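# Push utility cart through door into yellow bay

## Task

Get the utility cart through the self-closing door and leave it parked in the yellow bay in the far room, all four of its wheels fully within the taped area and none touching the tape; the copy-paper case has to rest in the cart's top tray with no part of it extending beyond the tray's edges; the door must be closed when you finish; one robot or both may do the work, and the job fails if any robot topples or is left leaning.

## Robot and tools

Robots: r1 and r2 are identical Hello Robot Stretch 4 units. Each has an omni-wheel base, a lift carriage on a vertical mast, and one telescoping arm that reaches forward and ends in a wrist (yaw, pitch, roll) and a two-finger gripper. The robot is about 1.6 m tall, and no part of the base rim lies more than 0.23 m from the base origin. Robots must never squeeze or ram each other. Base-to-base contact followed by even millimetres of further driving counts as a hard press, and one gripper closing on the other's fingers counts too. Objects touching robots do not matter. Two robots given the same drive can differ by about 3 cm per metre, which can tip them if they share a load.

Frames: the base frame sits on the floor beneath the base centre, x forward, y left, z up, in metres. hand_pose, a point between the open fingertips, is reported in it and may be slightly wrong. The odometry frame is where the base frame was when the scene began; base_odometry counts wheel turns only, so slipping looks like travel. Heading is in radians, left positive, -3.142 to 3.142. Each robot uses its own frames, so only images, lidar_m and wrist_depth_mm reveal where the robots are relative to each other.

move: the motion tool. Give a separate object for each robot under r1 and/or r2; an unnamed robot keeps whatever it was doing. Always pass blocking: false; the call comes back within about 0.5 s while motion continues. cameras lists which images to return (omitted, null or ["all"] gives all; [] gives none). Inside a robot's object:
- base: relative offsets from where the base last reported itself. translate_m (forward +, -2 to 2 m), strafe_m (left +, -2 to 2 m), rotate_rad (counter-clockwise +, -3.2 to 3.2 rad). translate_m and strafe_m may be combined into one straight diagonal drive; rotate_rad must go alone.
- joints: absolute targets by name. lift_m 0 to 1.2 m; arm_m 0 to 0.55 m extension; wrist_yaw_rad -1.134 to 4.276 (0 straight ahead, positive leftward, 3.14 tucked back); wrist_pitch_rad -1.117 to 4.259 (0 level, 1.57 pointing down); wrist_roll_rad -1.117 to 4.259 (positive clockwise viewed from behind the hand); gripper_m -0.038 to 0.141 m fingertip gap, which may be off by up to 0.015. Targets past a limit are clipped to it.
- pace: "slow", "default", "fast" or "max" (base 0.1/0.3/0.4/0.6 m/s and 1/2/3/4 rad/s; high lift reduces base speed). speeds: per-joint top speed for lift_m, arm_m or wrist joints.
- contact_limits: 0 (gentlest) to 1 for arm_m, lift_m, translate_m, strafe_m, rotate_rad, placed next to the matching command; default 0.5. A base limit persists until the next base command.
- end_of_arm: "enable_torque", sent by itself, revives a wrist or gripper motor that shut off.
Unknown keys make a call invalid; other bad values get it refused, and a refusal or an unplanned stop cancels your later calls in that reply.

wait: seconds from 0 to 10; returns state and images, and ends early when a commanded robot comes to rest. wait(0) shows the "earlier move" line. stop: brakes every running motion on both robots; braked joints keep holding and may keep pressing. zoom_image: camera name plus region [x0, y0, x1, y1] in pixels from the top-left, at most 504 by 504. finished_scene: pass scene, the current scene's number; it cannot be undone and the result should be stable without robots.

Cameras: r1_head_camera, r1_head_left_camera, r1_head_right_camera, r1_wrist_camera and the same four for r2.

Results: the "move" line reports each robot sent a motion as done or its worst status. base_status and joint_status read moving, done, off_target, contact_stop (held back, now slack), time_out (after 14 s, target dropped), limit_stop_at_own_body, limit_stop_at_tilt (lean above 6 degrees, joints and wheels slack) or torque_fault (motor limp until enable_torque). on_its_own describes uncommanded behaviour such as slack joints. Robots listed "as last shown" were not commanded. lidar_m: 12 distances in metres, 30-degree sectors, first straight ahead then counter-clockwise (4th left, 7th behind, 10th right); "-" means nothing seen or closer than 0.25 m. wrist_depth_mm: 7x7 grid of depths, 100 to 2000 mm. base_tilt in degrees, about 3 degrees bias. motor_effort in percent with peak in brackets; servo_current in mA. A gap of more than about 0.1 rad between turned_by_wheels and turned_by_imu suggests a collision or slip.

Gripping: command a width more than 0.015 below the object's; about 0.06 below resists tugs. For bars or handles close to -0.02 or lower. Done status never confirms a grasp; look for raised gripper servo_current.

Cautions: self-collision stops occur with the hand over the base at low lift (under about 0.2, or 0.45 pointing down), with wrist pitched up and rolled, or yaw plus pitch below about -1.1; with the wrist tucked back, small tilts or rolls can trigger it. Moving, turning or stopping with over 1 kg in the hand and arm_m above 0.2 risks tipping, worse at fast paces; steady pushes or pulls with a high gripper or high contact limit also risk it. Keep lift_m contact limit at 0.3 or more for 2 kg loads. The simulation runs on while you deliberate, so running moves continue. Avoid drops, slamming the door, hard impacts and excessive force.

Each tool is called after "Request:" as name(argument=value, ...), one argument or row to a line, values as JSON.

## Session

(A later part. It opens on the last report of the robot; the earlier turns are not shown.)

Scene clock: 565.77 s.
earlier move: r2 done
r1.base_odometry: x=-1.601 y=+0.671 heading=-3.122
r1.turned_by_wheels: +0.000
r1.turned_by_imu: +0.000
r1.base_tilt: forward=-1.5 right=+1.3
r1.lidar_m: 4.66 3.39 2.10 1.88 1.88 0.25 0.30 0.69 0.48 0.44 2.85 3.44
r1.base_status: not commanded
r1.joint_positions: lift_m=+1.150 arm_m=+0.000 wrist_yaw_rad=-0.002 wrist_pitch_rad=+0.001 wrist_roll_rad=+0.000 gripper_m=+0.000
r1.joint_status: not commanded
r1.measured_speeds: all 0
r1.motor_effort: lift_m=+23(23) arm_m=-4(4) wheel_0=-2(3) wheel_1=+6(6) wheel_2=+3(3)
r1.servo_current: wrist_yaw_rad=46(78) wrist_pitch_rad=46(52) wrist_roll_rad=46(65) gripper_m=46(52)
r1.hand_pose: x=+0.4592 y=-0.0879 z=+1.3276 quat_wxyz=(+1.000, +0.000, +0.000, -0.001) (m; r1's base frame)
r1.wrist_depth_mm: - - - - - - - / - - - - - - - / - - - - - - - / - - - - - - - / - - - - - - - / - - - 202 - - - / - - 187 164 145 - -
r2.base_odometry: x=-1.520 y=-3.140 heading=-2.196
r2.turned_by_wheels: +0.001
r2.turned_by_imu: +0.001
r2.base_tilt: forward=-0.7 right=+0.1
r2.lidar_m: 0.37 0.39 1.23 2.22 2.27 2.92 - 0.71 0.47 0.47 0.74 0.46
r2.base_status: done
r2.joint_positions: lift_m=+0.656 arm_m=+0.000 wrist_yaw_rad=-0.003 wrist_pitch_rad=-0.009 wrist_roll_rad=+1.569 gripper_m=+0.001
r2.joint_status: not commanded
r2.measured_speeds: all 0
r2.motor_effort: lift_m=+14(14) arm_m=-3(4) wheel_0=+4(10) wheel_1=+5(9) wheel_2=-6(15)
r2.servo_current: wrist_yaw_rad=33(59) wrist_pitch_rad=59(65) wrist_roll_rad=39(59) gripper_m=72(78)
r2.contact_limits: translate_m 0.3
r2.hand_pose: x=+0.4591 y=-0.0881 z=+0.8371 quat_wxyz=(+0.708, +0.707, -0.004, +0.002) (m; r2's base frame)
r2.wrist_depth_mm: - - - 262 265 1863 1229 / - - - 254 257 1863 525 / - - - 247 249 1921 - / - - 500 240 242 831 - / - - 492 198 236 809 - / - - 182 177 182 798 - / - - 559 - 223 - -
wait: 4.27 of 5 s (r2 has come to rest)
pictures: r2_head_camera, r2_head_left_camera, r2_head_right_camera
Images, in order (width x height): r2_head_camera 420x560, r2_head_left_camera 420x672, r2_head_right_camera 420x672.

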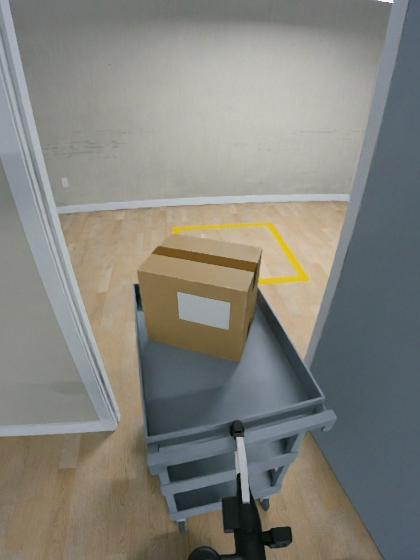

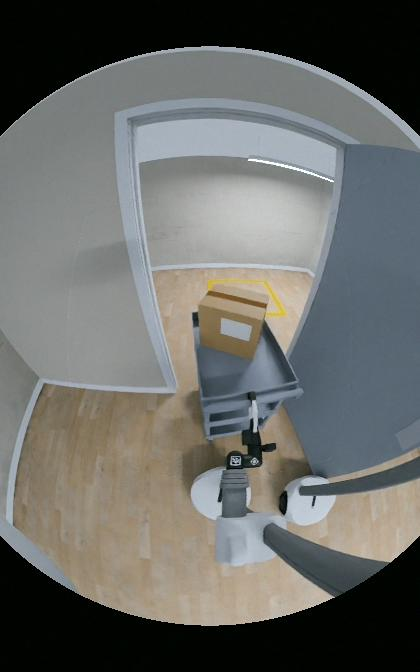

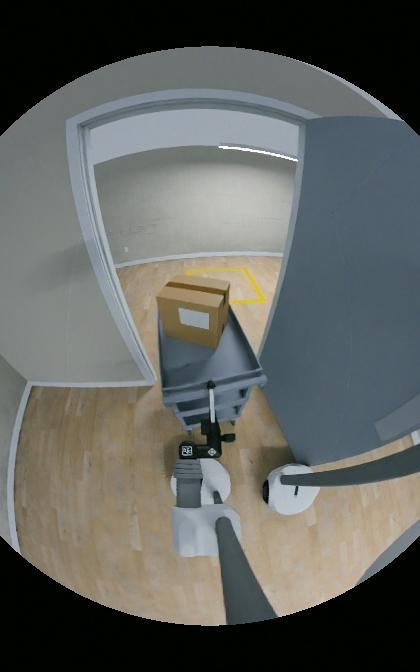

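Request:
move(
  blocking=false,
  r2={"base":{"translate_m":0.45},"pace":"slow","contact_limits":{"translate_m":0.3}},
  cameras=[],
)

Request:
wait(
  seconds=6,
  cameras=["r2_head_camera","r2_head_left_camera","r2_head_right_camera"],
)

Scene clock: 574.77 s.
move: r2 moving
r1: as last shown
r1.base_tilt: forward=-1.6 right=+1.3
r1.lidar_m: 4.65 3.40 2.10 1.85 1.89 0.25 0.29 0.67 0.48 0.43 2.86 3.44
r1.motor_effort: lift_m=+23(23) arm_m=-4(4) wheel_0=-2(2) wheel_1=+5(6) wheel_2=+3(3)
r1.servo_current: wrist_yaw_rad=46(72) wrist_pitch_rad=46(52) wrist_roll_rad=59(59) gripper_m=46(52)
r1.wrist_depth_mm: - - - - - - - / - - - - - - - / - - - - - - - / - - - - - - - / - - - - - - - / - - - 204 - - - / - - 187 164 145 - -
r2.base_odometry: x=-1.527 y=-3.150 heading=-2.196
r2.turned_by_wheels: +0.000
r2.turned_by_imu: +0.001
r2.base_tilt: forward=-0.7 right=+0.0
r2.lidar_m: 0.36 0.39 1.20 2.22 2.27 2.93 - 0.67 0.47 0.47 0.74 0.48
r2.base_status: translate_m moving
r2.joint_positions: lift_m=+0.656 arm_m=+0.000 wrist_yaw_rad=-0.003 wrist_pitch_rad=-0.009 wrist_roll_rad=+1.569 gripper_m=+0.001
r2.joint_status: not commanded
r2.measured_speeds: translate_m=+0.049 strafe_m=+0.000 rotate_rad=+0.000 lift_m=+0.000 arm_m=+0.000 wrist_yaw_rad=+0.000 wrist_pitch_rad=+0.000 wrist_roll_rad=+0.000
r2.motor_effort: lift_m=+14(14) arm_m=-4(4) wheel_0=+7(8) wheel_1=+5(8) wheel_2=-11(12)
r2.servo_current: wrist_yaw_rad=46(52) wrist_pitch_rad=52(59) wrist_roll_rad=52(59) gripper_m=72(78)
r2.contact_limits: translate_m 0.3
r2.hand_pose: x=+0.4591 y=-0.0881 z=+0.8371 quat_wxyz=(+0.708, +0.707, -0.004, +0.002) (m; r2's base frame)
r2.wrist_depth_mm: - - - 262 264 1863 1255 / - - - 255 256 1863 525 / - - - 247 249 1863 - / - - 500 240 241 831 - / - - 492 198 236 820 - / - - 182 176 182 798 - / - - 559 - - - -
pictures: none
No camera images: "cameras" was empty.

Scene clock: 580.03 s.
earlier move: r2 done
r1.base_odometry: x=-1.601 y=+0.671 heading=-3.122
r1.turned_by_wheels: +0.000
r1.turned_by_imu: +0.000
r1.base_tilt: forward=-1.5 right=+1.3
r1.lidar_m: 4.66 3.40 2.09 1.87 1.88 0.25 0.31 0.72 0.66 2.61 2.87 3.42
r1.base_status: not commanded
r1.joint_positions: lift_m=+1.150 arm_m=+0.000 wrist_yaw_rad=-0.002 wrist_pitch_rad=+0.001 wrist_roll_rad=+0.000 gripper_m=+0.000
r1.joint_status: not commanded
r1.measured_speeds: all 0
r1.motor_effort: lift_m=+23(23) arm_m=-4(4) wheel_0=-2(3) wheel_1=+5(6) wheel_2=+3(3)
r1.servo_current: wrist_yaw_rad=65(78) wrist_pitch_rad=39(52) wrist_roll_rad=52(65) gripper_m=39(52)
r1.hand_pose: x=+0.4592 y=-0.0879 z=+1.3276 quat_wxyz=(+1.000, +0.000, +0.000, -0.001) (m; r1's base frame)
r1.wrist_depth_mm: - - - - - - - / - - - - - - - / - - - - - - - / - - - - - - - / - - - - - - - / - - - 204 - - - / - - 188 164 145 - -
r2.base_odometry: x=-1.783 y=-3.505 heading=-2.196
r2.turned_by_wheels: +0.000
r2.turned_by_imu: +0.002
r2.base_tilt: forward=-0.7 right=+0.1
r2.lidar_m: 0.37 0.37 0.66 1.47 2.31 2.98 - 0.69 0.65 0.64 0.63 0.46
r2.base_status: done
r2.joint_positions: lift_m=+0.656 arm_m=+0.000 wrist_yaw_rad=-0.001 wrist_pitch_rad=-0.009 wrist_roll_rad=+1.569 gripper_m=+0.001
r2.joint_status: not commanded
r2.measured_speeds: all 0
r2.motor_effort: lift_m=+14(14) arm_m=-3(4) wheel_0=+6(10) wheel_1=+5(8) wheel_2=-7(13)
r2.servo_current: wrist_yaw_rad=39(59) wrist_pitch_rad=59(65) wrist_roll_rad=46(59) gripper_m=72(78)
r2.contact_limits: translate_m 0.3
r2.hand_pose: x=+0.4592 y=-0.0878 z=+0.8371 quat_wxyz=(+0.708, +0.707, -0.004, +0.003) (m; r2's base frame)
r2.wrist_depth_mm: - - - 264 270 1756 1182 / - - - 255 260 1863 1229 / - - - 249 251 - - / - - 525 242 243 842 - / - - 488 202 236 820 - / - - 182 177 181 798 - / - - 554 - 222 - -
wait: 5.27 of 6 s (r2 has come to rest)
pictures: r2_head_camera, r2_head_left_camera, r2_head_right_camera
Images, in order (width x height): r2_head_camera 420x560, r2_head_left_camera 420x672, r2_head_right_camera 420x672.

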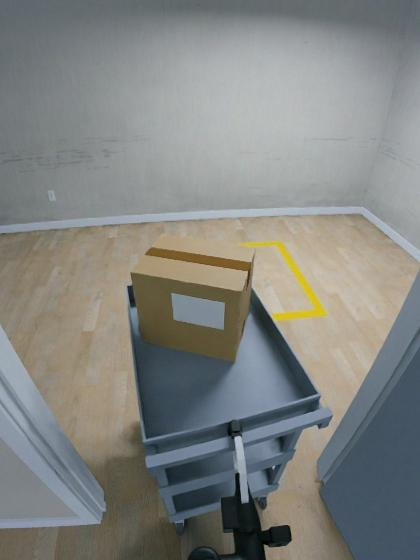

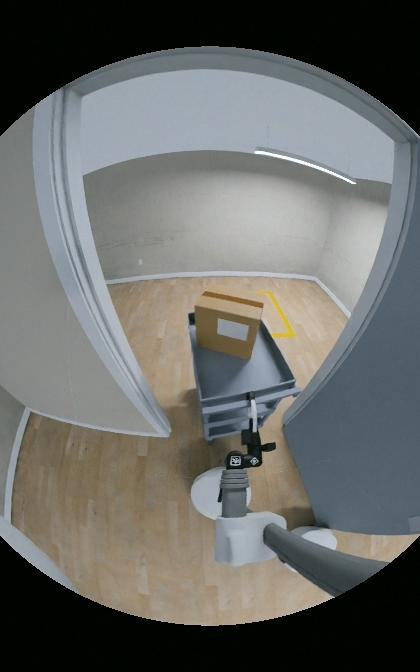

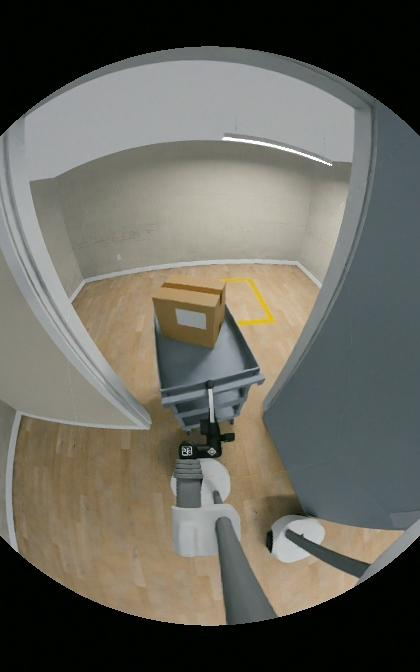

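Request:
move(
  blocking=false,
  r2={"base":{"rotate_rad":0.5},"pace":"slow"},
  cameras=[],
)

Request:
wait(
  seconds=4,
  cameras=["r2_head_camera","r2_head_left_camera","r2_wrist_camera"],
)

Scene clock: 592.17 s.
move: r2 moving
r1: as last shown
r1.base_tilt: forward=-1.6 right=+1.3
r1.lidar_m: 4.66 3.41 2.11 1.85 1.88 0.25 0.30 0.72 0.67 2.62 2.86 3.47
r1.motor_effort: lift_m=+23(23) arm_m=-4(4) wheel_0=-2(2) wheel_1=+5(6) wheel_2=+3(3)
r1.servo_current: wrist_yaw_rad=52(65) wrist_pitch_rad=33(52) wrist_roll_rad=46(59) gripper_m=39(46)
r1.wrist_depth_mm: - - - - - - - / - - - - - - - / - - - - - - - / - - - - - - - / - - - - - - - / - - - 203 - - - / - - 187 164 145 - -
r2.base_odometry: x=-1.783 y=-3.505 heading=-2.072
r2.turned_by_wheels: +0.124
r2.turned_by_imu: +0.120
r2.base_tilt: forward=-0.7 right=+0.1
r2.lidar_m: 0.38 0.63 0.73 2.22 2.38 3.35 - 0.66 0.68 0.64 0.66 0.43
r2.base_status: rotate_rad moving
r2.joint_positions: lift_m=+0.656 arm_m=+0.000 wrist_yaw_rad=-0.010 wrist_pitch_rad=-0.009 wrist_roll_rad=+1.569 gripper_m=+0.001
r2.joint_status: not commanded
r2.measured_speeds: translate_m=+0.002 strafe_m=+0.000 rotate_rad=+0.490 lift_m=+0.000 arm_m=+0.000 wrist_yaw_rad=+0.000 wrist_pitch_rad=+0.000 wrist_roll_rad=+0.000
r2.motor_effort: lift_m=+14(14) arm_m=-4(4) wheel_0=-14(14) wheel_1=-9(10) wheel_2=-14(16)
r2.servo_current: wrist_yaw_rad=59(59) wrist_pitch_rad=52(59) wrist_roll_rad=46(52) gripper_m=72(78)
r2.hand_pose: x=+0.4584 y=-0.0902 z=+0.8371 quat_wxyz=(+0.708, +0.707, -0.007, +0.000) (m; r2's base frame)
r2.wrist_depth_mm: - - - 244 243 1863 1308 / - - - 183 240 - 539 / - - 615 238 238 820 - / - - 480 236 235 820 - / - - 508 194 232 809 - / - - 184 174 182 - - / - - - - - - -
pictures: none
No camera images: "cameras" was empty.

Scene clock: 593.37 s.
earlier move: r2 done
r1.base_odometry: x=-1.601 y=+0.671 heading=-3.122
r1.turned_by_wheels: +0.000
r1.turned_by_imu: +0.000
r1.base_tilt: forward=-1.6 right=+1.3
r1.lidar_m: 4.65 3.39 2.11 1.86 1.88 0.25 0.29 0.75 0.66 2.61 2.86 3.45
r1.base_status: not commanded
r1.joint_positions: lift_m=+1.150 arm_m=+0.000 wrist_yaw_rad=-0.002 wrist_pitch_rad=+0.001 wrist_roll_rad=+0.000 gripper_m=+0.000
r1.joint_status: not commanded
r1.measured_speeds: all 0
r1.motor_effort: lift_m=+23(23) arm_m=-4(4) wheel_0=-2(3) wheel_1=+6(6) wheel_2=+3(3)
r1.servo_current: wrist_yaw_rad=59(65) wrist_pitch_rad=52(52) wrist_roll_rad=46(65) gripper_m=39(46)
r1.hand_pose: x=+0.4592 y=-0.0879 z=+1.3276 quat_wxyz=(+1.000, +0.000, +0.000, -0.001) (m; r1's base frame)
r1.wrist_depth_mm: - - - - - - - / - - - - - - - / - - - - - - - / - - - - - - - / - - - - - - - / - - - 203 - - - / - - 187 164 145 - -
r2.base_odometry: x=-1.783 y=-3.505 heading=-1.697
r2.turned_by_wheels: +0.375
r2.turned_by_imu: +0.365
r2.base_tilt: forward=-0.7 right=+0.1
r2.lidar_m: 0.46 0.62 1.37 2.28 2.90 5.33 0.69 0.66 0.64 0.63 0.40 0.36
r2.base_status: done
r2.joint_positions: lift_m=+0.656 arm_m=+0.000 wrist_yaw_rad=-0.003 wrist_pitch_rad=-0.010 wrist_roll_rad=+1.569 gripper_m=+0.001
r2.joint_status: not commanded
r2.measured_speeds: all 0
r2.motor_effort: lift_m=+14(14) arm_m=-4(4) wheel_0=-7(16) wheel_1=-6(10) wheel_2=-3(16)
r2.servo_current: wrist_yaw_rad=46(72) wrist_pitch_rad=52(59) wrist_roll_rad=39(59) gripper_m=72(78)
r2.hand_pose: x=+0.4591 y=-0.0882 z=+0.8374 quat_wxyz=(+0.708, +0.707, -0.004, +0.003) (m; r2's base frame)
r2.wrist_depth_mm: - 373 357 153 153 683 - / - 452 111 111 166 750 - / - - 496 180 182 - - / - - - 195 202 1863 - / - - - 153 226 1921 496 / - - 182 176 174 1863 1281 / - - - - 282 1537 1138
wait: 1.20 of 4 s (r2 has come to rest)
pictures: r2_head_camera, r2_head_left_camera, r2_wrist_camera
Images, in order (width x height): r2_head_camera 420x560, r2_head_left_camera 420x672, r2_wrist_camera 616x392.

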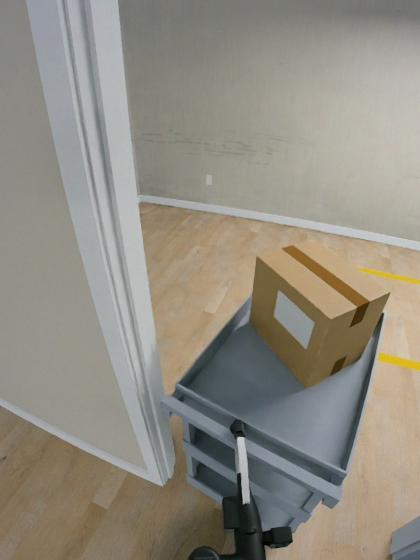

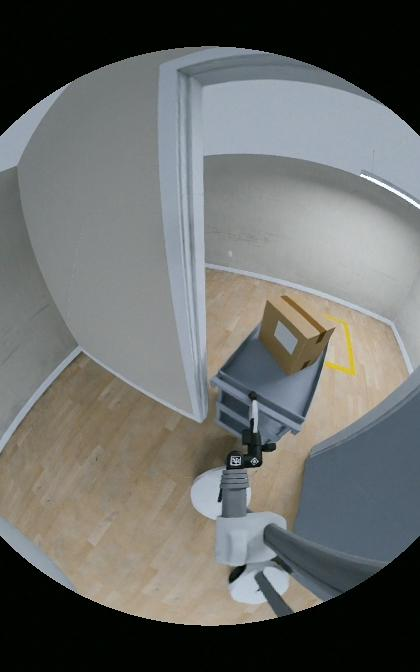

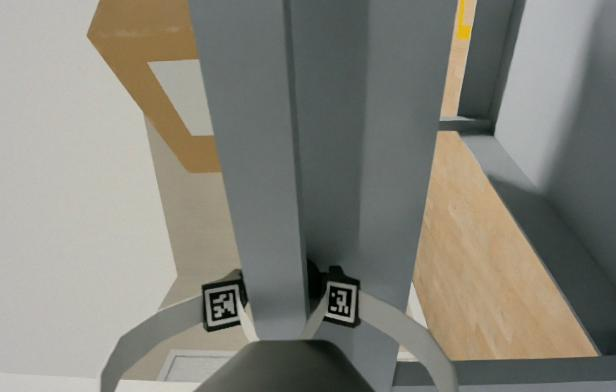

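Request:
move(
  blocking=false,
  r2={"base":{"translate_m":0.31,"strafe_m":-0.17},"pace":"slow","contact_limits":{"translate_m":0.3}},
  cameras=[],
)

Request:
wait(
  seconds=5,
  cameras=["r2_head_camera","r2_head_left_camera","r2_head_right_camera"],
)

Scene clock: 600.33 s.
move: r2 moving
r1: as last shown
r1.lidar_m: 4.64 3.42 2.09 1.86 1.89 0.25 0.30 0.74 0.66 2.62 2.86 3.44
r1.motor_effort: lift_m=+23(23) arm_m=-4(4) wheel_0=-2(2) wheel_1=+5(6) wheel_2=+3(3)
r1.servo_current: wrist_yaw_rad=59(65) wrist_pitch_rad=46(46) wrist_roll_rad=33(59) gripper_m=33(46)
r1.wrist_depth_mm: - - - - - - - / - - - - - - - / - - - - - - - / - - - - - - - / - - - - - - - / - - - 204 - - - / - - 187 164 145 - -
r2.base_odometry: x=-1.791 y=-3.516 heading=-1.697
r2.turned_by_wheels: +0.000
r2.turned_by_imu: +0.001
r2.base_tilt: forward=-0.7 right=+0.1
r2.lidar_m: 0.46 0.62 1.34 2.31 2.89 5.32 0.69 0.68 0.63 0.64 0.36 0.35
r2.base_status: translate_m moving; strafe_m moving
r2.joint_positions: lift_m=+0.656 arm_m=+0.000 wrist_yaw_rad=-0.003 wrist_pitch_rad=-0.010 wrist_roll_rad=+1.569 gripper_m=+0.001
r2.joint_status: not commanded
r2.measured_speeds: translate_m=+0.049 strafe_m=-0.027 rotate_rad=+0.001 lift_m=+0.000 arm_m=+0.000 wrist_yaw_rad=+0.000 wrist_pitch_rad=+0.000 wrist_roll_rad=+0.000
r2.motor_effort: lift_m=+14(14) arm_m=-4(4) wheel_0=+10(13) wheel_1=+3(5) wheel_2=-12(12)
r2.servo_current: wrist_yaw_rad=52(65) wrist_pitch_rad=52(65) wrist_roll_rad=46(59) gripper_m=72(72)
r2.contact_limits: translate_m 0.3
r2.hand_pose: x=+0.4591 y=-0.0882 z=+0.8374 quat_wxyz=(+0.708, +0.707, -0.004, +0.003) (m; r2's base frame)
r2.wrist_depth_mm: - 364 - 147 146 683 - / - 452 105 158 160 750 - / - - 116 173 175 - - / - - - 191 196 1921 - / - - - 146 215 1921 500 / - - 181 168 180 1921 1255 / - - - - 285 1537 1098
pictures: none
No camera images: "cameras" was empty.

Scene clock: 604.53 s.
earlier move: r2 done
r1.base_odometry: x=-1.601 y=+0.671 heading=-3.122
r1.turned_by_wheels: +0.000
r1.turned_by_imu: +0.000
r1.base_tilt: forward=-1.6 right=+1.3
r1.lidar_m: 4.66 3.40 2.09 1.87 1.87 0.25 0.31 0.91 0.96 2.59 2.84 3.46
r1.base_status: not commanded
r1.joint_positions: lift_m=+1.150 arm_m=+0.000 wrist_yaw_rad=-0.002 wrist_pitch_rad=+0.001 wrist_roll_rad=+0.000 gripper_m=+0.000
r1.joint_status: not commanded
r1.measured_speeds: all 0
r1.motor_effort: lift_m=+23(23) arm_m=-4(4) wheel_0=-2(3) wheel_1=+5(6) wheel_2=+3(3)
r1.servo_current: wrist_yaw_rad=59(78) wrist_pitch_rad=39(52) wrist_roll_rad=52(65) gripper_m=39(52)
r1.hand_pose: x=+0.4592 y=-0.0879 z=+1.3276 quat_wxyz=(+1.000, +0.000, +0.000, -0.001) (m; r1's base frame)
r1.wrist_depth_mm: - - - - - - - / - - - - - - - / - - - - - - - / - - - - - - - / - - - - - - - / - - - 204 - - - / - - 187 165 145 - -
r2.base_odometry: x=-1.990 y=-3.791 heading=-1.697
r2.turned_by_wheels: +0.000
r2.turned_by_imu: +0.003
r2.base_tilt: forward=-0.7 right=+0.1
r2.lidar_m: 0.44 0.45 0.42 2.34 3.00 5.67 0.92 0.65 0.55 0.54 3.16 0.35
r2.base_status: done
r2.joint_positions: lift_m=+0.656 arm_m=+0.000 wrist_yaw_rad=+0.002 wrist_pitch_rad=-0.010 wrist_roll_rad=+1.569 gripper_m=+0.001
r2.joint_status: not commanded
r2.measured_speeds: all 0
r2.motor_effort: lift_m=+14(14) arm_m=-4(4) wheel_0=+5(15) wheel_1=+5(8) wheel_2=-4(12)
r2.servo_current: wrist_yaw_rad=33(65) wrist_pitch_rad=59(65) wrist_roll_rad=46(59) gripper_m=72(78)
r2.contact_limits: translate_m 0.3
r2.hand_pose: x=+0.4595 y=-0.0868 z=+0.8374 quat_wxyz=(+0.708, +0.707, -0.003, +0.004) (m; r2's base frame)
r2.wrist_depth_mm: - 368 - 144 142 - - / - 455 - 158 157 - - / - - 539 171 174 - - / - - 126 187 194 1863 - / - - - 144 220 1921 492 / - - 181 168 180 1921 1281 / - - - - 291 1537 343
wait: 4.20 of 5 s (r2 has come to rest)
pictures: r2_head_camera, r2_head_left_camera, r2_head_right_camera
Images, in order (width x height): r2_head_camera 420x560, r2_head_left_camera 420x672, r2_head_right_camera 420x672.

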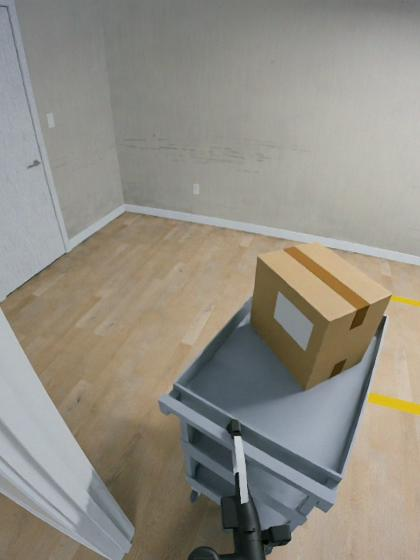

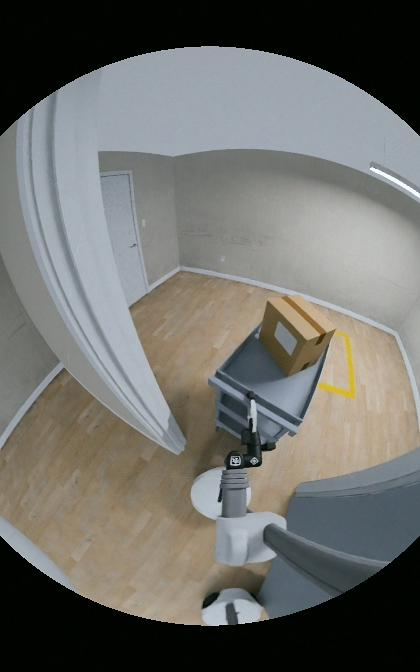

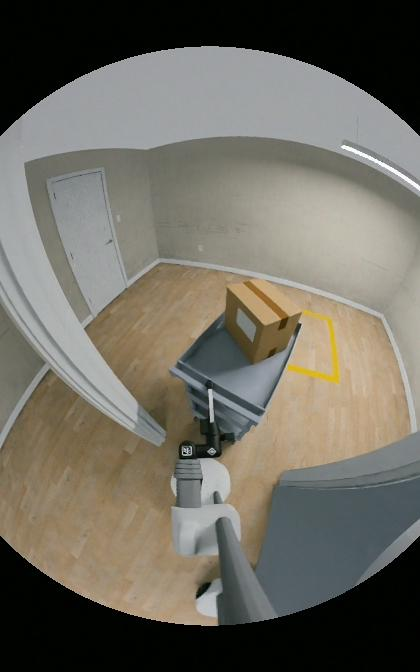

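Request:
move(
  blocking=false,
  r2={"base":{"translate_m":0.21,"strafe_m":-0.12},"pace":"slow","contact_limits":{"translate_m":0.3}},
  cameras=[],
)

Request:
wait(
  seconds=4,
  cameras=[],
)

Request:
move(
  blocking=false,
  r2={"base":{"rotate_rad":0.4},"pace":"slow"},
  cameras=[],
)

Request:
wait(
  seconds=3,
  cameras=["r2_head_camera","r2_head_left_camera","r2_head_right_camera"],
)

Scene clock: 612.83 s.
move: r2 moving
r1: as last shown
r1.lidar_m: 4.65 3.40 2.11 1.85 1.88 0.25 0.30 0.94 1.00 2.59 2.83 3.44
r1.servo_current: wrist_yaw_rad=52(65) wrist_pitch_rad=46(46) wrist_roll_rad=46(59) gripper_m=46(46)
r1.wrist_depth_mm: - - - - - - - / - - - - - - - / - - - - - - - / - - - - - - - / - - - - - - - / - - - 204 - - - / - - 187 164 145 - -
r2.base_odometry: x=-1.999 y=-3.802 heading=-1.696
r2.turned_by_wheels: +0.000
r2.turned_by_imu: +0.001
r2.base_tilt: forward=-0.7 right=+0.0
r2.lidar_m: 0.45 0.44 0.44 2.33 2.98 5.68 0.92 0.67 0.53 0.54 3.14 0.31
r2.base_status: translate_m moving; strafe_m moving
r2.joint_positions: lift_m=+0.656 arm_m=+0.000 wrist_yaw_rad=+0.002 wrist_pitch_rad=-0.010 wrist_roll_rad=+1.569 gripper_m=+0.001
r2.joint_status: not commanded
r2.measured_speeds: translate_m=+0.048 strafe_m=-0.028 rotate_rad=-0.002 lift_m=+0.000 arm_m=+0.000 wrist_yaw_rad=+0.000 wrist_pitch_rad=+0.000 wrist_roll_rad=+0.000
r2.motor_effort: lift_m=+14(14) arm_m=-4(4) wheel_0=+11(13) wheel_1=+4(5) wheel_2=-10(11)
r2.servo_current: wrist_yaw_rad=52(59) wrist_pitch_rad=52(65) wrist_roll_rad=39(52) gripper_m=72(78)
r2.contact_limits: translate_m 0.3
r2.hand_pose: x=+0.4595 y=-0.0868 z=+0.8374 quat_wxyz=(+0.708, +0.707, -0.003, +0.004) (m; r2's base frame)
r2.wrist_depth_mm: - 370 - 143 142 - - / - 455 - - 156 - - / - - 112 171 172 - - / - - 125 186 194 1863 - / - - - 143 219 1921 492 / - - 180 167 180 1921 1255 / - - - - 290 1499 336
pictures: none
No camera images: "cameras" was empty.

Scene clock: 615.90 s.
earlier move: r2 done
r1.base_odometry: x=-1.601 y=+0.671 heading=-3.122
r1.turned_by_wheels: +0.000
r1.turned_by_imu: +0.000
r1.base_tilt: forward=-1.6 right=+1.3
r1.lidar_m: 4.64 3.38 2.10 1.86 1.89 0.25 0.32 1.11 1.52 2.63 2.85 3.44
r1.base_status: not commanded
r1.joint_positions: lift_m=+1.150 arm_m=+0.000 wrist_yaw_rad=-0.002 wrist_pitch_rad=+0.001 wrist_roll_rad=+0.000 gripper_m=+0.000
r1.joint_status: not commanded
r1.measured_speeds: all 0
r1.motor_effort: lift_m=+23(23) arm_m=-4(4) wheel_0=-3(3) wheel_1=+5(6) wheel_2=+3(3)
r1.servo_current: wrist_yaw_rad=46(65) wrist_pitch_rad=39(52) wrist_roll_rad=59(65) gripper_m=39(52)
r1.hand_pose: x=+0.4592 y=-0.0879 z=+1.3276 quat_wxyz=(+1.000, +0.000, +0.000, -0.001) (m; r1's base frame)
r1.wrist_depth_mm: - - - - - - - / - - - - - - - / - - - - - - - / - - - - - - - / - - - - - - - / - - - 203 - - - / - - 188 164 145 - -
r2.base_odometry: x=-2.136 y=-3.984 heading=-1.696
r2.turned_by_wheels: +0.000
r2.turned_by_imu: +0.001
r2.base_tilt: forward=-0.7 right=+0.1
r2.lidar_m: 0.42 2.47 0.40 0.45 2.99 5.92 1.05 0.55 0.52 2.45 3.05 0.35
r2.base_status: done
r2.joint_positions: lift_m=+0.656 arm_m=+0.000 wrist_yaw_rad=+0.002 wrist_pitch_rad=-0.010 wrist_roll_rad=+1.569 gripper_m=+0.001
r2.joint_status: not commanded
r2.measured_speeds: all 0
r2.motor_effort: lift_m=+14(14) arm_m=-4(4) wheel_0=+6(15) wheel_1=+5(7) wheel_2=-4(11)
r2.servo_current: wrist_yaw_rad=46(65) wrist_pitch_rad=52(65) wrist_roll_rad=65(65) gripper_m=72(78)
r2.contact_limits: translate_m 0.3
r2.hand_pose: x=+0.4595 y=-0.0868 z=+0.8374 quat_wxyz=(+0.708, +0.707, -0.003, +0.004) (m; r2's base frame)
r2.wrist_depth_mm: - 357 - 143 142 - - / - 459 - - 156 - - / - - 112 170 172 - - / - - 125 186 194 1921 - / - - - 143 220 1863 492 / - - 181 168 181 1808 1255 / - - - - 294 342 345
wait: 3.07 of 4 s (r2 has come to rest)
pictures: none
No camera images: "cameras" was empty.

Scene clock: 616.40 s.
move: r2 moving
r1: as last shown
r1.lidar_m: 4.66 3.37 2.09 1.86 1.88 0.25 0.28 1.10 1.51 2.63 2.85 3.44
r1.motor_effort: lift_m=+23(23) arm_m=-4(4) wheel_0=-2(3) wheel_1=+5(6) wheel_2=+3(3)
r1.servo_current: wrist_yaw_rad=52(65) wrist_pitch_rad=39(46) wrist_roll_rad=52(59) gripper_m=46(46)
r1.wrist_depth_mm: - - - - - - - / - - - - - - - / - - - - - - - / - - - - - - - / - - - - - - - / - - - 204 - - - / - - 188 164 144 - -
r2.base_odometry: x=-2.136 y=-3.984 heading=-1.573
r2.turned_by_wheels: +0.123
r2.turned_by_imu: +0.119
r2.base_tilt: forward=-0.7 right=+0.1
r2.lidar_m: 0.47 2.42 0.43 2.44 3.32 1.30 0.84 0.54 0.52 2.53 0.34 0.35
r2.base_status: rotate_rad moving
r2.joint_positions: lift_m=+0.656 arm_m=+0.000 wrist_yaw_rad=-0.008 wrist_pitch_rad=-0.010 wrist_roll_rad=+1.569 gripper_m=+0.001
r2.joint_status: not commanded
r2.measured_speeds: translate_m=+0.001 strafe_m=+0.001 rotate_rad=+0.482 lift_m=+0.000 arm_m=+0.000 wrist_yaw_rad=+0.000 wrist_pitch_rad=+0.000 wrist_roll_rad=+0.000
r2.motor_effort: lift_m=+14(14) arm_m=-4(4) wheel_0=-16(16) wheel_1=-9(10) wheel_2=-14(14)
r2.servo_current: wrist_yaw_rad=59(59) wrist_pitch_rad=52(59) wrist_roll_rad=39(65) gripper_m=72(78)
r2.hand_pose: x=+0.4586 y=-0.0896 z=+0.8374 quat_wxyz=(+0.708, +0.707, -0.006, +0.001) (m; r2's base frame)
r2.wrist_depth_mm: - 404 - 138 140 - - / - - - - 154 - - / - - 105 174 174 1863 - / - - 125 189 199 1756 496 / - - - 198 233 1863 462 / - - 181 180 183 1756 1182 / - - - - - 349 1182
pictures: none
No camera images: "cameras" was empty.

Scene clock: 617.50 s.
earlier move: r2 done
r1.base_odometry: x=-1.601 y=+0.671 heading=-3.122
r1.turned_by_wheels: +0.000
r1.turned_by_imu: +0.000
r1.base_tilt: forward=-1.6 right=+1.3
r1.lidar_m: 4.65 3.40 2.11 1.85 1.89 0.25 0.30 1.14 1.54 2.62 2.87 3.43
r1.base_status: not commanded
r1.joint_positions: lift_m=+1.150 arm_m=+0.000 wrist_yaw_rad=-0.002 wrist_pitch_rad=+0.001 wrist_roll_rad=+0.000 gripper_m=+0.000
r1.joint_status: not commanded
r1.measured_speeds: all 0
r1.motor_effort: lift_m=+23(23) arm_m=-4(4) wheel_0=-2(3) wheel_1=+5(6) wheel_2=+3(3)
r1.servo_current: wrist_yaw_rad=52(72) wrist_pitch_rad=39(46) wrist_roll_rad=39(65) gripper_m=46(52)
r1.hand_pose: x=+0.4592 y=-0.0879 z=+1.3276 quat_wxyz=(+1.000, +0.000, +0.000, -0.001) (m; r1's base frame)
r1.wrist_depth_mm: - - - - - - - / - - - - - - - / - - - - - - - / - - - - - - - / - - - - - - - / - - - 202 - - - / - - 188 164 145 - -
r2.base_odometry: x=-2.136 y=-3.984 heading=-1.297
r2.turned_by_wheels: +0.276
r2.turned_by_imu: +0.267
r2.base_tilt: forward=-0.7 right=+0.1
r2.lidar_m: 0.50 0.43 0.43 2.73 4.82 1.13 0.63 0.53 0.56 2.87 0.27 0.30
r2.base_status: done
r2.joint_positions: lift_m=+0.656 arm_m=+0.000 wrist_yaw_rad=-0.004 wrist_pitch_rad=-0.010 wrist_roll_rad=+1.569 gripper_m=+0.001
r2.joint_status: not commanded
r2.measured_speeds: all 0
r2.motor_effort: lift_m=+14(14) arm_m=-4(4) wheel_0=-5(16) wheel_1=-5(11) wheel_2=-4(14)
r2.servo_current: wrist_yaw_rad=46(72) wrist_pitch_rad=59(65) wrist_roll_rad=46(65) gripper_m=78(78)
r2.hand_pose: x=+0.4589 y=-0.0887 z=+0.8374 quat_wxyz=(+0.708, +0.707, -0.005, +0.002) (m; r2's base frame)
r2.wrist_depth_mm: - - - - 113 - 459 / - - - - 134 - 449 / - - - - 173 1618 1255 / - - - - 243 1756 1182 / - - - 201 - 1756 1255 / - - 189 207 183 1808 1255 / - - - - - 1863 1255
wait: 1.10 of 3 s (r2 has come to rest)
pictures: r2_head_camera, r2_head_left_camera, r2_head_right_camera
Images, in order (width x height): r2_head_camera 420x560, r2_head_left_camera 420x672, r2_head_right_camera 420x672.

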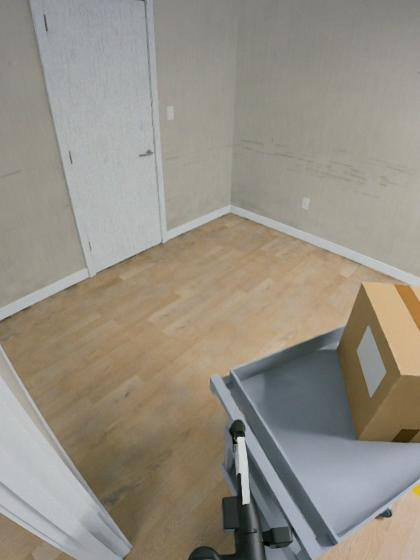

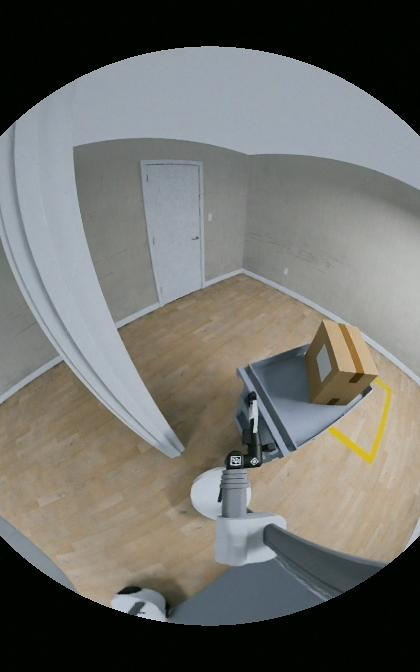

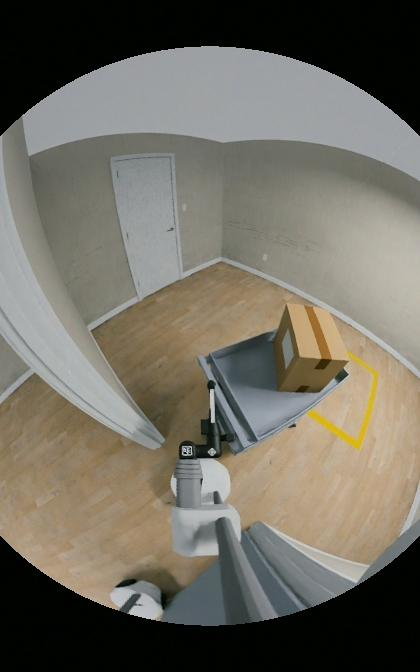

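Request:
move(
  blocking=false,
  r2={"base":{"translate_m":0.25,"strafe_m":-0.32},"pace":"slow","contact_limits":{"translate_m":0.4}},
  cameras=[],
)

Request:
wait(
  seconds=6,
  cameras=["r2_head_camera","r2_head_left_camera","r2_head_right_camera"],
)

Scene clock: 633.57 s.
move: r2 moving
r1: as last shown
r1.base_tilt: forward=-1.5 right=+1.3
r1.lidar_m: 4.64 3.41 2.05 1.86 1.88 0.25 0.30 1.15 1.52 2.63 2.86 3.45
r1.motor_effort: lift_m=+23(23) arm_m=-4(4) wheel_0=-2(3) wheel_1=+6(6) wheel_2=+3(3)
r1.servo_current: wrist_yaw_rad=46(65) wrist_pitch_rad=46(46) wrist_roll_rad=46(59) gripper_m=46(46)
r1.wrist_depth_mm: - - - - - - - / - - - - - - - / - - - - - - - / - - - - - - - / - - - - - - - / - - - 203 - - - / - - 188 164 145 - -
r2.base_odometry: x=-2.143 y=-3.994 heading=-1.298
r2.turned_by_wheels: +0.000
r2.turned_by_imu: +0.000
r2.base_tilt: forward=-0.7 right=+0.1
r2.lidar_m: 0.53 0.45 0.42 2.72 4.82 1.13 0.62 0.53 0.56 2.87 0.29 0.29
r2.base_status: translate_m moving; strafe_m moving
r2.joint_positions: lift_m=+0.656 arm_m=+0.000 wrist_yaw_rad=-0.003 wrist_pitch_rad=-0.010 wrist_roll_rad=+1.569 gripper_m=+0.001
r2.joint_status: not commanded
r2.measured_speeds: translate_m=+0.032 strafe_m=-0.041 rotate_rad=+0.002 lift_m=+0.000 arm_m=+0.000 wrist_yaw_rad=+0.000 wrist_pitch_rad=+0.000 wrist_roll_rad=+0.000
r2.motor_effort: lift_m=+14(14) arm_m=-4(4) wheel_0=+9(11) wheel_1=-7(7) wheel_2=-9(11)
r2.servo_current: wrist_yaw_rad=59(59) wrist_pitch_rad=59(59) wrist_roll_rad=46(52) gripper_m=72(78)
r2.contact_limits: translate_m 0.4
r2.hand_pose: x=+0.4591 y=-0.0883 z=+0.8374 quat_wxyz=(+0.708, +0.707, -0.005, +0.002) (m; r2's base frame)
r2.wrist_depth_mm: - - - - 105 - - / - - - - 130 - 445 / - - - - 168 1576 1229 / - - - - 237 1756 1255 / - - - 224 - 1708 1281 / - - 187 204 184 1756 1255 / - - - - - 1921 1255
pictures: none
No camera images: "cameras" was empty.

Scene clock: 638.40 s.
earlier move: r2 done
r1.base_odometry: x=-1.601 y=+0.671 heading=-3.122
r1.turned_by_wheels: +0.000
r1.turned_by_imu: +0.000
r1.base_tilt: forward=-1.6 right=+1.3
r1.lidar_m: 4.64 3.39 2.09 1.86 1.90 0.25 0.29 1.50 1.49 2.63 2.86 3.45
r1.base_status: not commanded
r1.joint_positions: lift_m=+1.150 arm_m=+0.000 wrist_yaw_rad=-0.002 wrist_pitch_rad=+0.001 wrist_roll_rad=+0.000 gripper_m=+0.000
r1.joint_status: not commanded
r1.measured_speeds: all 0
r1.motor_effort: lift_m=+23(23) arm_m=-4(4) wheel_0=-2(3) wheel_1=+5(6) wheel_2=+3(3)
r1.servo_current: wrist_yaw_rad=72(78) wrist_pitch_rad=39(52) wrist_roll_rad=39(72) gripper_m=46(52)
r1.hand_pose: x=+0.4592 y=-0.0879 z=+1.3276 quat_wxyz=(+1.000, +0.000, +0.000, -0.001) (m; r1's base frame)
r1.wrist_depth_mm: - - - - - - - / - - - - - - - / - - - - - - - / - - - - - - - / - - - - - - - / - - - 203 - - - / - - 187 164 145 - -
r2.base_odometry: x=-2.376 y=-4.311 heading=-1.297
r2.turned_by_wheels: +0.000
r2.turned_by_imu: +0.003
r2.base_tilt: forward=-0.7 right=+0.1
r2.lidar_m: 0.50 2.36 0.73 0.61 4.91 1.07 0.65 0.80 2.39 2.80 0.29 0.33
r2.base_status: done
r2.joint_positions: lift_m=+0.656 arm_m=+0.000 wrist_yaw_rad=+0.004 wrist_pitch_rad=-0.010 wrist_roll_rad=+1.569 gripper_m=+0.001
r2.joint_status: not commanded
r2.measured_speeds: all 0
r2.motor_effort: lift_m=+14(14) arm_m=-4(4) wheel_0=+7(16) wheel_1=-4(8) wheel_2=-3(11)
r2.servo_current: wrist_yaw_rad=46(65) wrist_pitch_rad=59(65) wrist_roll_rad=52(59) gripper_m=78(78)
r2.contact_limits: translate_m 0.4
r2.hand_pose: x=+0.4597 y=-0.0863 z=+0.8374 quat_wxyz=(+0.708, +0.707, -0.002, +0.005) (m; r2's base frame)
r2.wrist_depth_mm: - - - - 115 - 477 / - - - - 135 - 462 / - - - - 171 1618 1229 / - - - - 233 1756 1255 / - - 215 212 364 1661 1205 / - - 189 204 185 1808 1281 / - - - - - 1863 1255
wait: 4.83 of 6 s (r2 has come to rest)
pictures: r2_head_camera, r2_head_left_camera, r2_head_right_camera
Images, in order (width x height): r2_head_camera 420x560, r2_head_left_camera 420x672, r2_head_right_camera 420x672.

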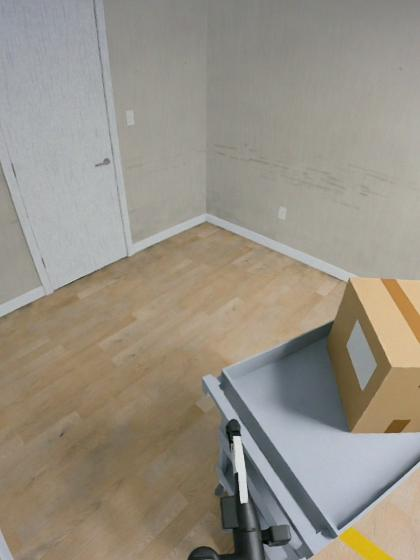

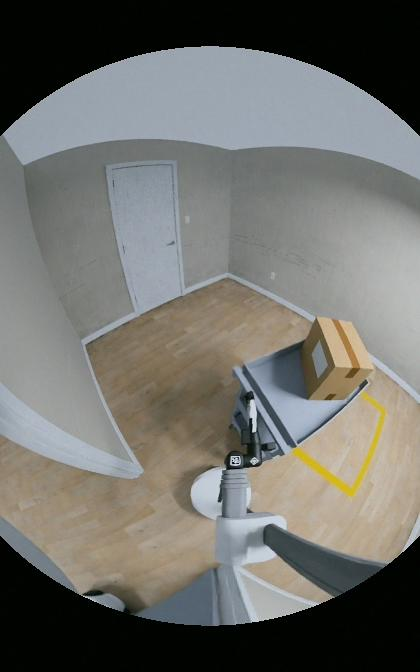

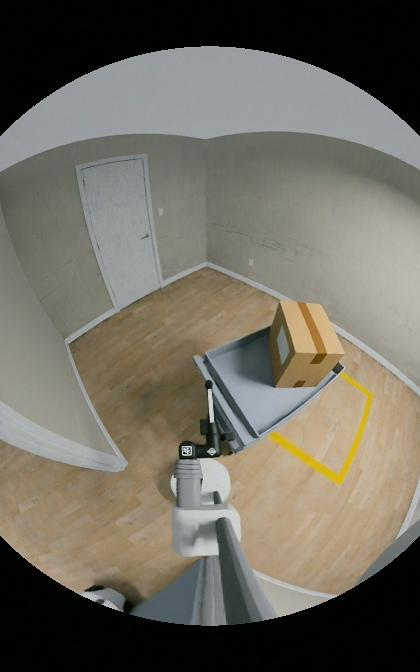

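Request:
move(
  blocking=false,
  r2={"joints":{"gripper_m":0.138}},
  cameras=[],
)

Request:
wait(
  seconds=2,
  cameras=[],
)

Request:
move(
  blocking=false,
  r2={"base":{"translate_m":-0.14,"strafe_m":0.08},"pace":"slow"},
  cameras=[],
)

Request:
wait(
  seconds=3,
  cameras=["r2_head_left_camera"],
)

Request:
move(
  blocking=false,
  r2={"base":{"translate_m":0.78,"strafe_m":0.7},"joints":{"gripper_m":-0.02}},
  cameras=[],
)

Request:
wait(
  seconds=6,
  cameras=["r2_head_left_camera"],
)

Scene clock: 650.33 s.
move: r2 moving
r1: as last shown
r1.lidar_m: 4.64 3.41 2.10 1.87 1.89 0.25 0.29 1.49 1.52 2.60 2.85 3.45
r1.motor_effort: lift_m=+23(23) arm_m=-4(4) wheel_0=-2(2) wheel_1=+5(6) wheel_2=+3(3)
r1.servo_current: wrist_yaw_rad=46(59) wrist_pitch_rad=39(52) wrist_roll_rad=39(65) gripper_m=46(46)
r2.base_odometry: x=-2.376 y=-4.311 heading=-1.297
r2.turned_by_wheels: +0.000
r2.turned_by_imu: +0.000
r2.base_tilt: forward=-0.8 right=+0.1
r2.lidar_m: 0.49 2.34 0.74 0.61 4.91 1.09 0.63 0.82 2.37 2.82 0.29 0.33
r2.base_status: not commanded
r2.joint_positions: lift_m=+0.656 arm_m=+0.000 wrist_yaw_rad=+0.004 wrist_pitch_rad=-0.010 wrist_roll_rad=+1.569 gripper_m=+0.020
r2.joint_status: gripper_m moving
r2.measured_speeds: all 0
r2.motor_effort: lift_m=+14(14) arm_m=-4(4) wheel_0=+7(7) wheel_1=-3(4) wheel_2=-3(3)
r2.servo_current: wrist_yaw_rad=39(59) wrist_pitch_rad=59(59) wrist_roll_rad=46(52) gripper_m=85(98)
r2.contact_limits: translate_m 0.4
r2.hand_pose: x=+0.4597 y=-0.0863 z=+0.8374 quat_wxyz=(+0.708, +0.707, -0.002, +0.005) (m; r2's base frame)
r2.wrist_depth_mm: - - - - 116 - 484 / - - - - 137 1464 462 / - - - - 174 1708 1255 / - - - 236 238 1756 1255 / - - - 216 373 1576 1205 / - - 190 210 186 1708 1229 / - - - - - 1808 1229
pictures: none
No camera images: "cameras" was empty.

Scene clock: 652.10 s.
earlier move: r2 done
r1.base_odometry: x=-1.601 y=+0.671 heading=-3.122
r1.turned_by_wheels: +0.000
r1.turned_by_imu: +0.000
r1.base_tilt: forward=-1.6 right=+1.3
r1.lidar_m: 4.66 3.39 2.10 1.85 1.87 0.25 0.29 1.49 1.54 2.61 2.87 3.43
r1.base_status: not commanded
r1.joint_positions: lift_m=+1.150 arm_m=+0.000 wrist_yaw_rad=-0.002 wrist_pitch_rad=+0.001 wrist_roll_rad=+0.000 gripper_m=+0.000
r1.joint_status: not commanded
r1.measured_speeds: all 0
r1.motor_effort: lift_m=+23(23) arm_m=-4(4) wheel_0=-1(3) wheel_1=+6(6) wheel_2=+3(3)
r1.servo_current: wrist_yaw_rad=46(65) wrist_pitch_rad=46(52) wrist_roll_rad=52(72) gripper_m=39(52)
r1.hand_pose: x=+0.4592 y=-0.0879 z=+1.3276 quat_wxyz=(+1.000, +0.000, +0.000, -0.001) (m; r1's base frame)
r1.wrist_depth_mm: - - - - - - - / - - - - - - - / - - - - - - - / - - - - - - - / - - - - - - - / - - - 203 - - - / - - 187 164 145 - -
r2.base_odometry: x=-2.376 y=-4.311 heading=-1.297
r2.turned_by_wheels: +0.000
r2.turned_by_imu: +0.000
r2.base_tilt: forward=-0.7 right=+0.0
r2.lidar_m: 0.52 2.36 0.71 0.63 4.93 1.04 0.64 0.81 2.40 2.80 0.29 0.32
r2.base_status: not commanded
r2.joint_positions: lift_m=+0.656 arm_m=+0.000 wrist_yaw_rad=+0.003 wrist_pitch_rad=-0.001 wrist_roll_rad=+1.569 gripper_m=+0.138
r2.joint_status: all done
r2.measured_speeds: all 0
r2.motor_effort: lift_m=+14(14) arm_m=-4(4) wheel_0=+5(7) wheel_1=-3(4) wheel_2=-3(3)
r2.servo_current: wrist_yaw_rad=46(59) wrist_pitch_rad=46(59) wrist_roll_rad=46(59) gripper_m=52(117)
r2.contact_limits: translate_m 0.4
r2.hand_pose: x=+0.4596 y=-0.0866 z=+0.8349 quat_wxyz=(+0.708, +0.707, +0.001, +0.001) (m; r2's base frame)
r2.wrist_depth_mm: - - - 123 119 512 - / - - - 144 144 1499 480 / - - - 182 182 1661 445 / - - - 244 - 1661 421 / - - 143 366 - 375 1078 / - - 216 252 - 1366 1138 / - - - - - 1808 1160
wait: 1.77 of 2 s (r2 has come to rest)
pictures: none
No camera images: "cameras" was empty.

Scene clock: 652.60 s.
move: r2 moving
r1: as last shown
r1.lidar_m: 4.65 3.40 2.12 1.87 1.89 0.25 0.30 1.49 1.51 2.62 2.87 3.45
r1.motor_effort: lift_m=+23(23) arm_m=-4(4) wheel_0=-2(2) wheel_1=+6(6) wheel_2=+3(3)
r1.servo_current: wrist_yaw_rad=59(65) wrist_pitch_rad=39(52) wrist_roll_rad=46(59) gripper_m=33(46)
r1.wrist_depth_mm: - - - - - - - / - - - - - - - / - - - - - - - / - - - - - - - / - - - - - - - / - - - 204 - - - / - - 188 164 145 - -
r2.base_odometry: x=-2.373 y=-4.297 heading=-1.297
r2.turned_by_wheels: +0.000
r2.turned_by_imu: +0.000
r2.base_tilt: forward=-0.7 right=+0.1
r2.lidar_m: 0.47 2.37 0.70 0.61 4.93 1.10 0.63 0.77 2.38 2.81 0.28 0.34
r2.base_status: translate_m moving; strafe_m moving
r2.joint_positions: lift_m=+0.656 arm_m=+0.000 wrist_yaw_rad=+0.003 wrist_pitch_rad=-0.001 wrist_roll_rad=+1.569 gripper_m=+0.138
r2.joint_status: not commanded
r2.measured_speeds: translate_m=-0.047 strafe_m=+0.028 rotate_rad=+0.002 lift_m=+0.000 arm_m=+0.000 wrist_yaw_rad=+0.000 wrist_pitch_rad=+0.000 wrist_roll_rad=+0.000
r2.motor_effort: lift_m=+14(14) arm_m=-4(4) wheel_0=-4(9) wheel_1=-4(5) wheel_2=+7(11)
r2.servo_current: wrist_yaw_rad=46(52) wrist_pitch_rad=39(52) wrist_roll_rad=46(52) gripper_m=46(52)
r2.hand_pose: x=+0.4596 y=-0.0866 z=+0.8349 quat_wxyz=(+0.708, +0.707, +0.001, +0.001) (m; r2's base frame)
r2.wrist_depth_mm: - - - 132 132 539 - / - - - 159 160 1537 488 / - - - 202 213 1661 455 / - - 119 272 - 1576 427 / - - 234 377 - 1499 1098 / - - - 364 - 1397 1182 / - - - - - 1808 1138
pictures: none
No camera images: "cameras" was empty.

Scene clock: 654.87 s.
earlier move: r2 done
r1.base_odometry: x=-1.601 y=+0.671 heading=-3.122
r1.turned_by_wheels: +0.000
r1.turned_by_imu: +0.000
r1.base_tilt: forward=-1.6 right=+1.3
r1.lidar_m: 4.66 3.38 2.11 1.87 1.87 0.25 0.31 1.33 1.50 2.60 2.85 3.48
r1.base_status: not commanded
r1.joint_positions: lift_m=+1.150 arm_m=+0.000 wrist_yaw_rad=-0.002 wrist_pitch_rad=+0.001 wrist_roll_rad=+0.000 gripper_m=+0.000
r1.joint_status: not commanded
r1.measured_speeds: all 0
r1.motor_effort: lift_m=+23(23) arm_m=-4(4) wheel_0=-1(3) wheel_1=+5(6) wheel_2=+3(3)
r1.servo_current: wrist_yaw_rad=46(65) wrist_pitch_rad=39(52) wrist_roll_rad=59(65) gripper_m=39(52)
r1.hand_pose: x=+0.4592 y=-0.0879 z=+1.3276 quat_wxyz=(+1.000, +0.000, +0.000, -0.001) (m; r1's base frame)
r1.wrist_depth_mm: - - - - - - - / - - - - - - - / - - - - - - - / - - - - - - - / - - - - - - - / - - - 203 - - - / - - 188 164 145 - -
r2.base_odometry: x=-2.337 y=-4.154 heading=-1.298
r2.turned_by_wheels: +0.000
r2.turned_by_imu: +0.000
r2.base_tilt: forward=-0.7 right=+0.1
r2.lidar_m: 0.63 2.42 0.56 0.65 4.96 1.03 0.51 0.52 2.35 2.77 0.52 0.43
r2.base_status: done
r2.joint_positions: lift_m=+0.656 arm_m=+0.000 wrist_yaw_rad=+0.003 wrist_pitch_rad=-0.001 wrist_roll_rad=+1.569 gripper_m=+0.138
r2.joint_status: not commanded
r2.measured_speeds: all 0
r2.motor_effort: lift_m=+14(14) arm_m=-4(4) wheel_0=-4(10) wheel_1=-4(5) wheel_2=+4(11)
r2.servo_current: wrist_yaw_rad=39(59) wrist_pitch_rad=46(52) wrist_roll_rad=52(59) gripper_m=52(59)
r2.hand_pose: x=+0.4596 y=-0.0866 z=+0.8349 quat_wxyz=(+0.708, +0.707, +0.001, +0.001) (m; r2's base frame)
r2.wrist_depth_mm: - - - 278 - - - / - - - 322 - 1983 - / - - - 402 - 1661 455 / - - - 504 - 1618 1098 / - - - - - 1618 1160 / - - - - - 1397 1182 / - - - - - 1863 1160
wait: 2.27 of 3 s (r2 has come to rest)
pictures: r2_head_left_camera
Images, in order (width x height): r2_head_left_camera 420x672.

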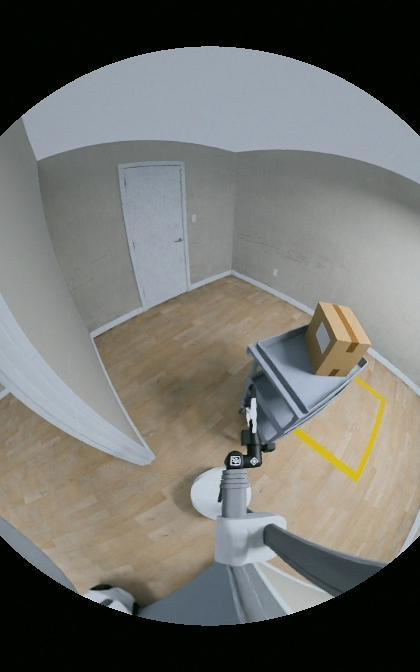

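Scene clock: 655.37 s.
move: r2 moving
r1: as last shown
r1.lidar_m: 4.65 3.39 2.09 1.87 1.87 0.25 0.31 1.34 1.52 2.60 2.86 3.46
r1.motor_effort: lift_m=+23(23) arm_m=-4(4) wheel_0=-2(3) wheel_1=+6(6) wheel_2=+3(3)
r1.servo_current: wrist_yaw_rad=46(59) wrist_pitch_rad=46(52) wrist_roll_rad=52(59) gripper_m=39(52)
r1.wrist_depth_mm: - - - - - - - / - - - - - - - / - - - - - - - / - - - - - - - / - - - - - - - / - - - 203 - - - / - - 187 164 145 - -
r2.base_odometry: x=-2.309 y=-4.172 heading=-1.298
r2.turned_by_wheels: +0.000
r2.turned_by_imu: +0.000
r2.base_tilt: forward=-0.7 right=+0.1
r2.lidar_m: 0.63 2.38 0.54 0.59 4.91 1.12 0.56 0.53 2.36 2.80 0.42 0.42
r2.base_status: translate_m moving; strafe_m moving
r2.joint_positions: lift_m=+0.656 arm_m=+0.000 wrist_yaw_rad=+0.003 wrist_pitch_rad=-0.001 wrist_roll_rad=+1.569 gripper_m=+0.126
r2.joint_status: gripper_m moving
r2.measured_speeds: translate_m=+0.095 strafe_m=+0.085 rotate_rad=-0.004 lift_m=+0.000 arm_m=+0.000 wrist_yaw_rad=+0.000 wrist_pitch_rad=+0.000 wrist_roll_rad=+0.000
r2.motor_effort: lift_m=+14(14) arm_m=-4(4) wheel_0=-5(9) wheel_1=+9(11) wheel_2=-10(11)
r2.servo_current: wrist_yaw_rad=39(59) wrist_pitch_rad=39(46) wrist_roll_rad=33(59) gripper_m=85(98)
r2.hand_pose: x=+0.4596 y=-0.0867 z=+0.8349 quat_wxyz=(+0.708, +0.707, +0.000, +0.001) (m; r2's base frame)
r2.wrist_depth_mm: - - - 287 - 1983 - / - - - 332 - 1808 - / - - - 415 504 504 466 / - - - - - 1708 1160 / - - - - - 1618 1138 / - - 217 - 219 1397 1160 / - - - - - 1708 1160
pictures: none
No camera images: "cameras" was empty.

Scene clock: 659.80 s.
earlier move: r2 done
r1.base_odometry: x=-1.601 y=+0.671 heading=-3.122
r1.turned_by_wheels: +0.000
r1.turned_by_imu: +0.000
r1.base_tilt: forward=-1.6 right=+1.3
r1.lidar_m: 4.65 3.43 2.09 1.86 1.87 0.25 0.28 1.98 1.51 2.61 2.86 3.42
r1.base_status: not commanded
r1.joint_positions: lift_m=+1.150 arm_m=+0.000 wrist_yaw_rad=-0.002 wrist_pitch_rad=+0.001 wrist_roll_rad=+0.000 gripper_m=+0.000
r1.joint_status: not commanded
r1.measured_speeds: all 0
r1.motor_effort: lift_m=+23(23) arm_m=-4(4) wheel_0=-2(3) wheel_1=+6(6) wheel_2=+3(3)
r1.servo_current: wrist_yaw_rad=59(78) wrist_pitch_rad=39(52) wrist_roll_rad=39(78) gripper_m=39(52)
r1.hand_pose: x=+0.4592 y=-0.0879 z=+1.3276 quat_wxyz=(+1.000, +0.000, +0.000, -0.001) (m; r1's base frame)
r1.wrist_depth_mm: - - - - - - - / - - - - - - - / - - - - - - - / - - - - - - - / - - - - - - - / - - - 204 - - - / - - 187 165 145 - -
r2.base_odometry: x=-1.453 y=-4.717 heading=-1.298
r2.turned_by_wheels: +0.000
r2.turned_by_imu: +0.002
r2.base_tilt: forward=-0.7 right=+0.1
r2.lidar_m: 1.55 1.36 0.49 0.29 0.25 0.25 0.30 0.51 0.95 0.78 2.56 2.55
r2.base_status: done
r2.joint_positions: lift_m=+0.656 arm_m=+0.000 wrist_yaw_rad=+0.003 wrist_pitch_rad=-0.001 wrist_roll_rad=+1.569 gripper_m=-0.019
r2.joint_status: all done
r2.measured_speeds: all 0
r2.motor_effort: lift_m=+15(15) arm_m=-4(5) wheel_0=-3(9) wheel_1=+1(12) wheel_2=-3(12)
r2.servo_current: wrist_yaw_rad=52(65) wrist_pitch_rad=39(46) wrist_roll_rad=33(65) gripper_m=85(163)
r2.hand_pose: x=+0.4596 y=-0.0867 z=+0.8348 quat_wxyz=(+0.708, +0.707, +0.000, +0.001) (m; r2's base frame)
r2.wrist_depth_mm: - - - - - 1661 1138 / - - - - - 1661 1118 / - - - - - 1708 1160 / 1708 - - - - 1576 1182 / 1537 - - - - 1464 1160 / - - 181 201 170 1366 1182 / - - - - - 123 1160
wait: 4.43 of 6 s (r2 has come to rest)
pictures: r2_head_left_camera
Images, in order (width x height): r2_head_left_camera 420x672.

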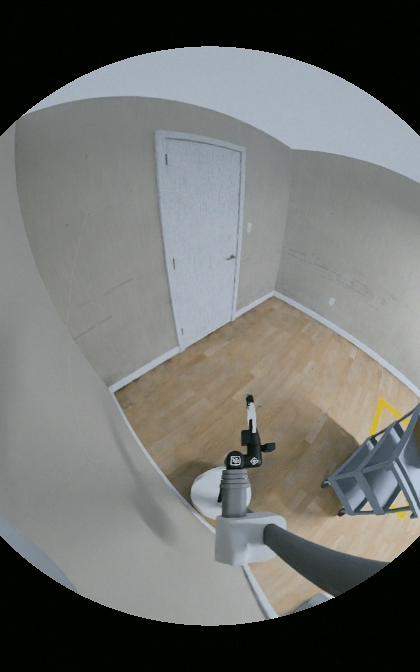

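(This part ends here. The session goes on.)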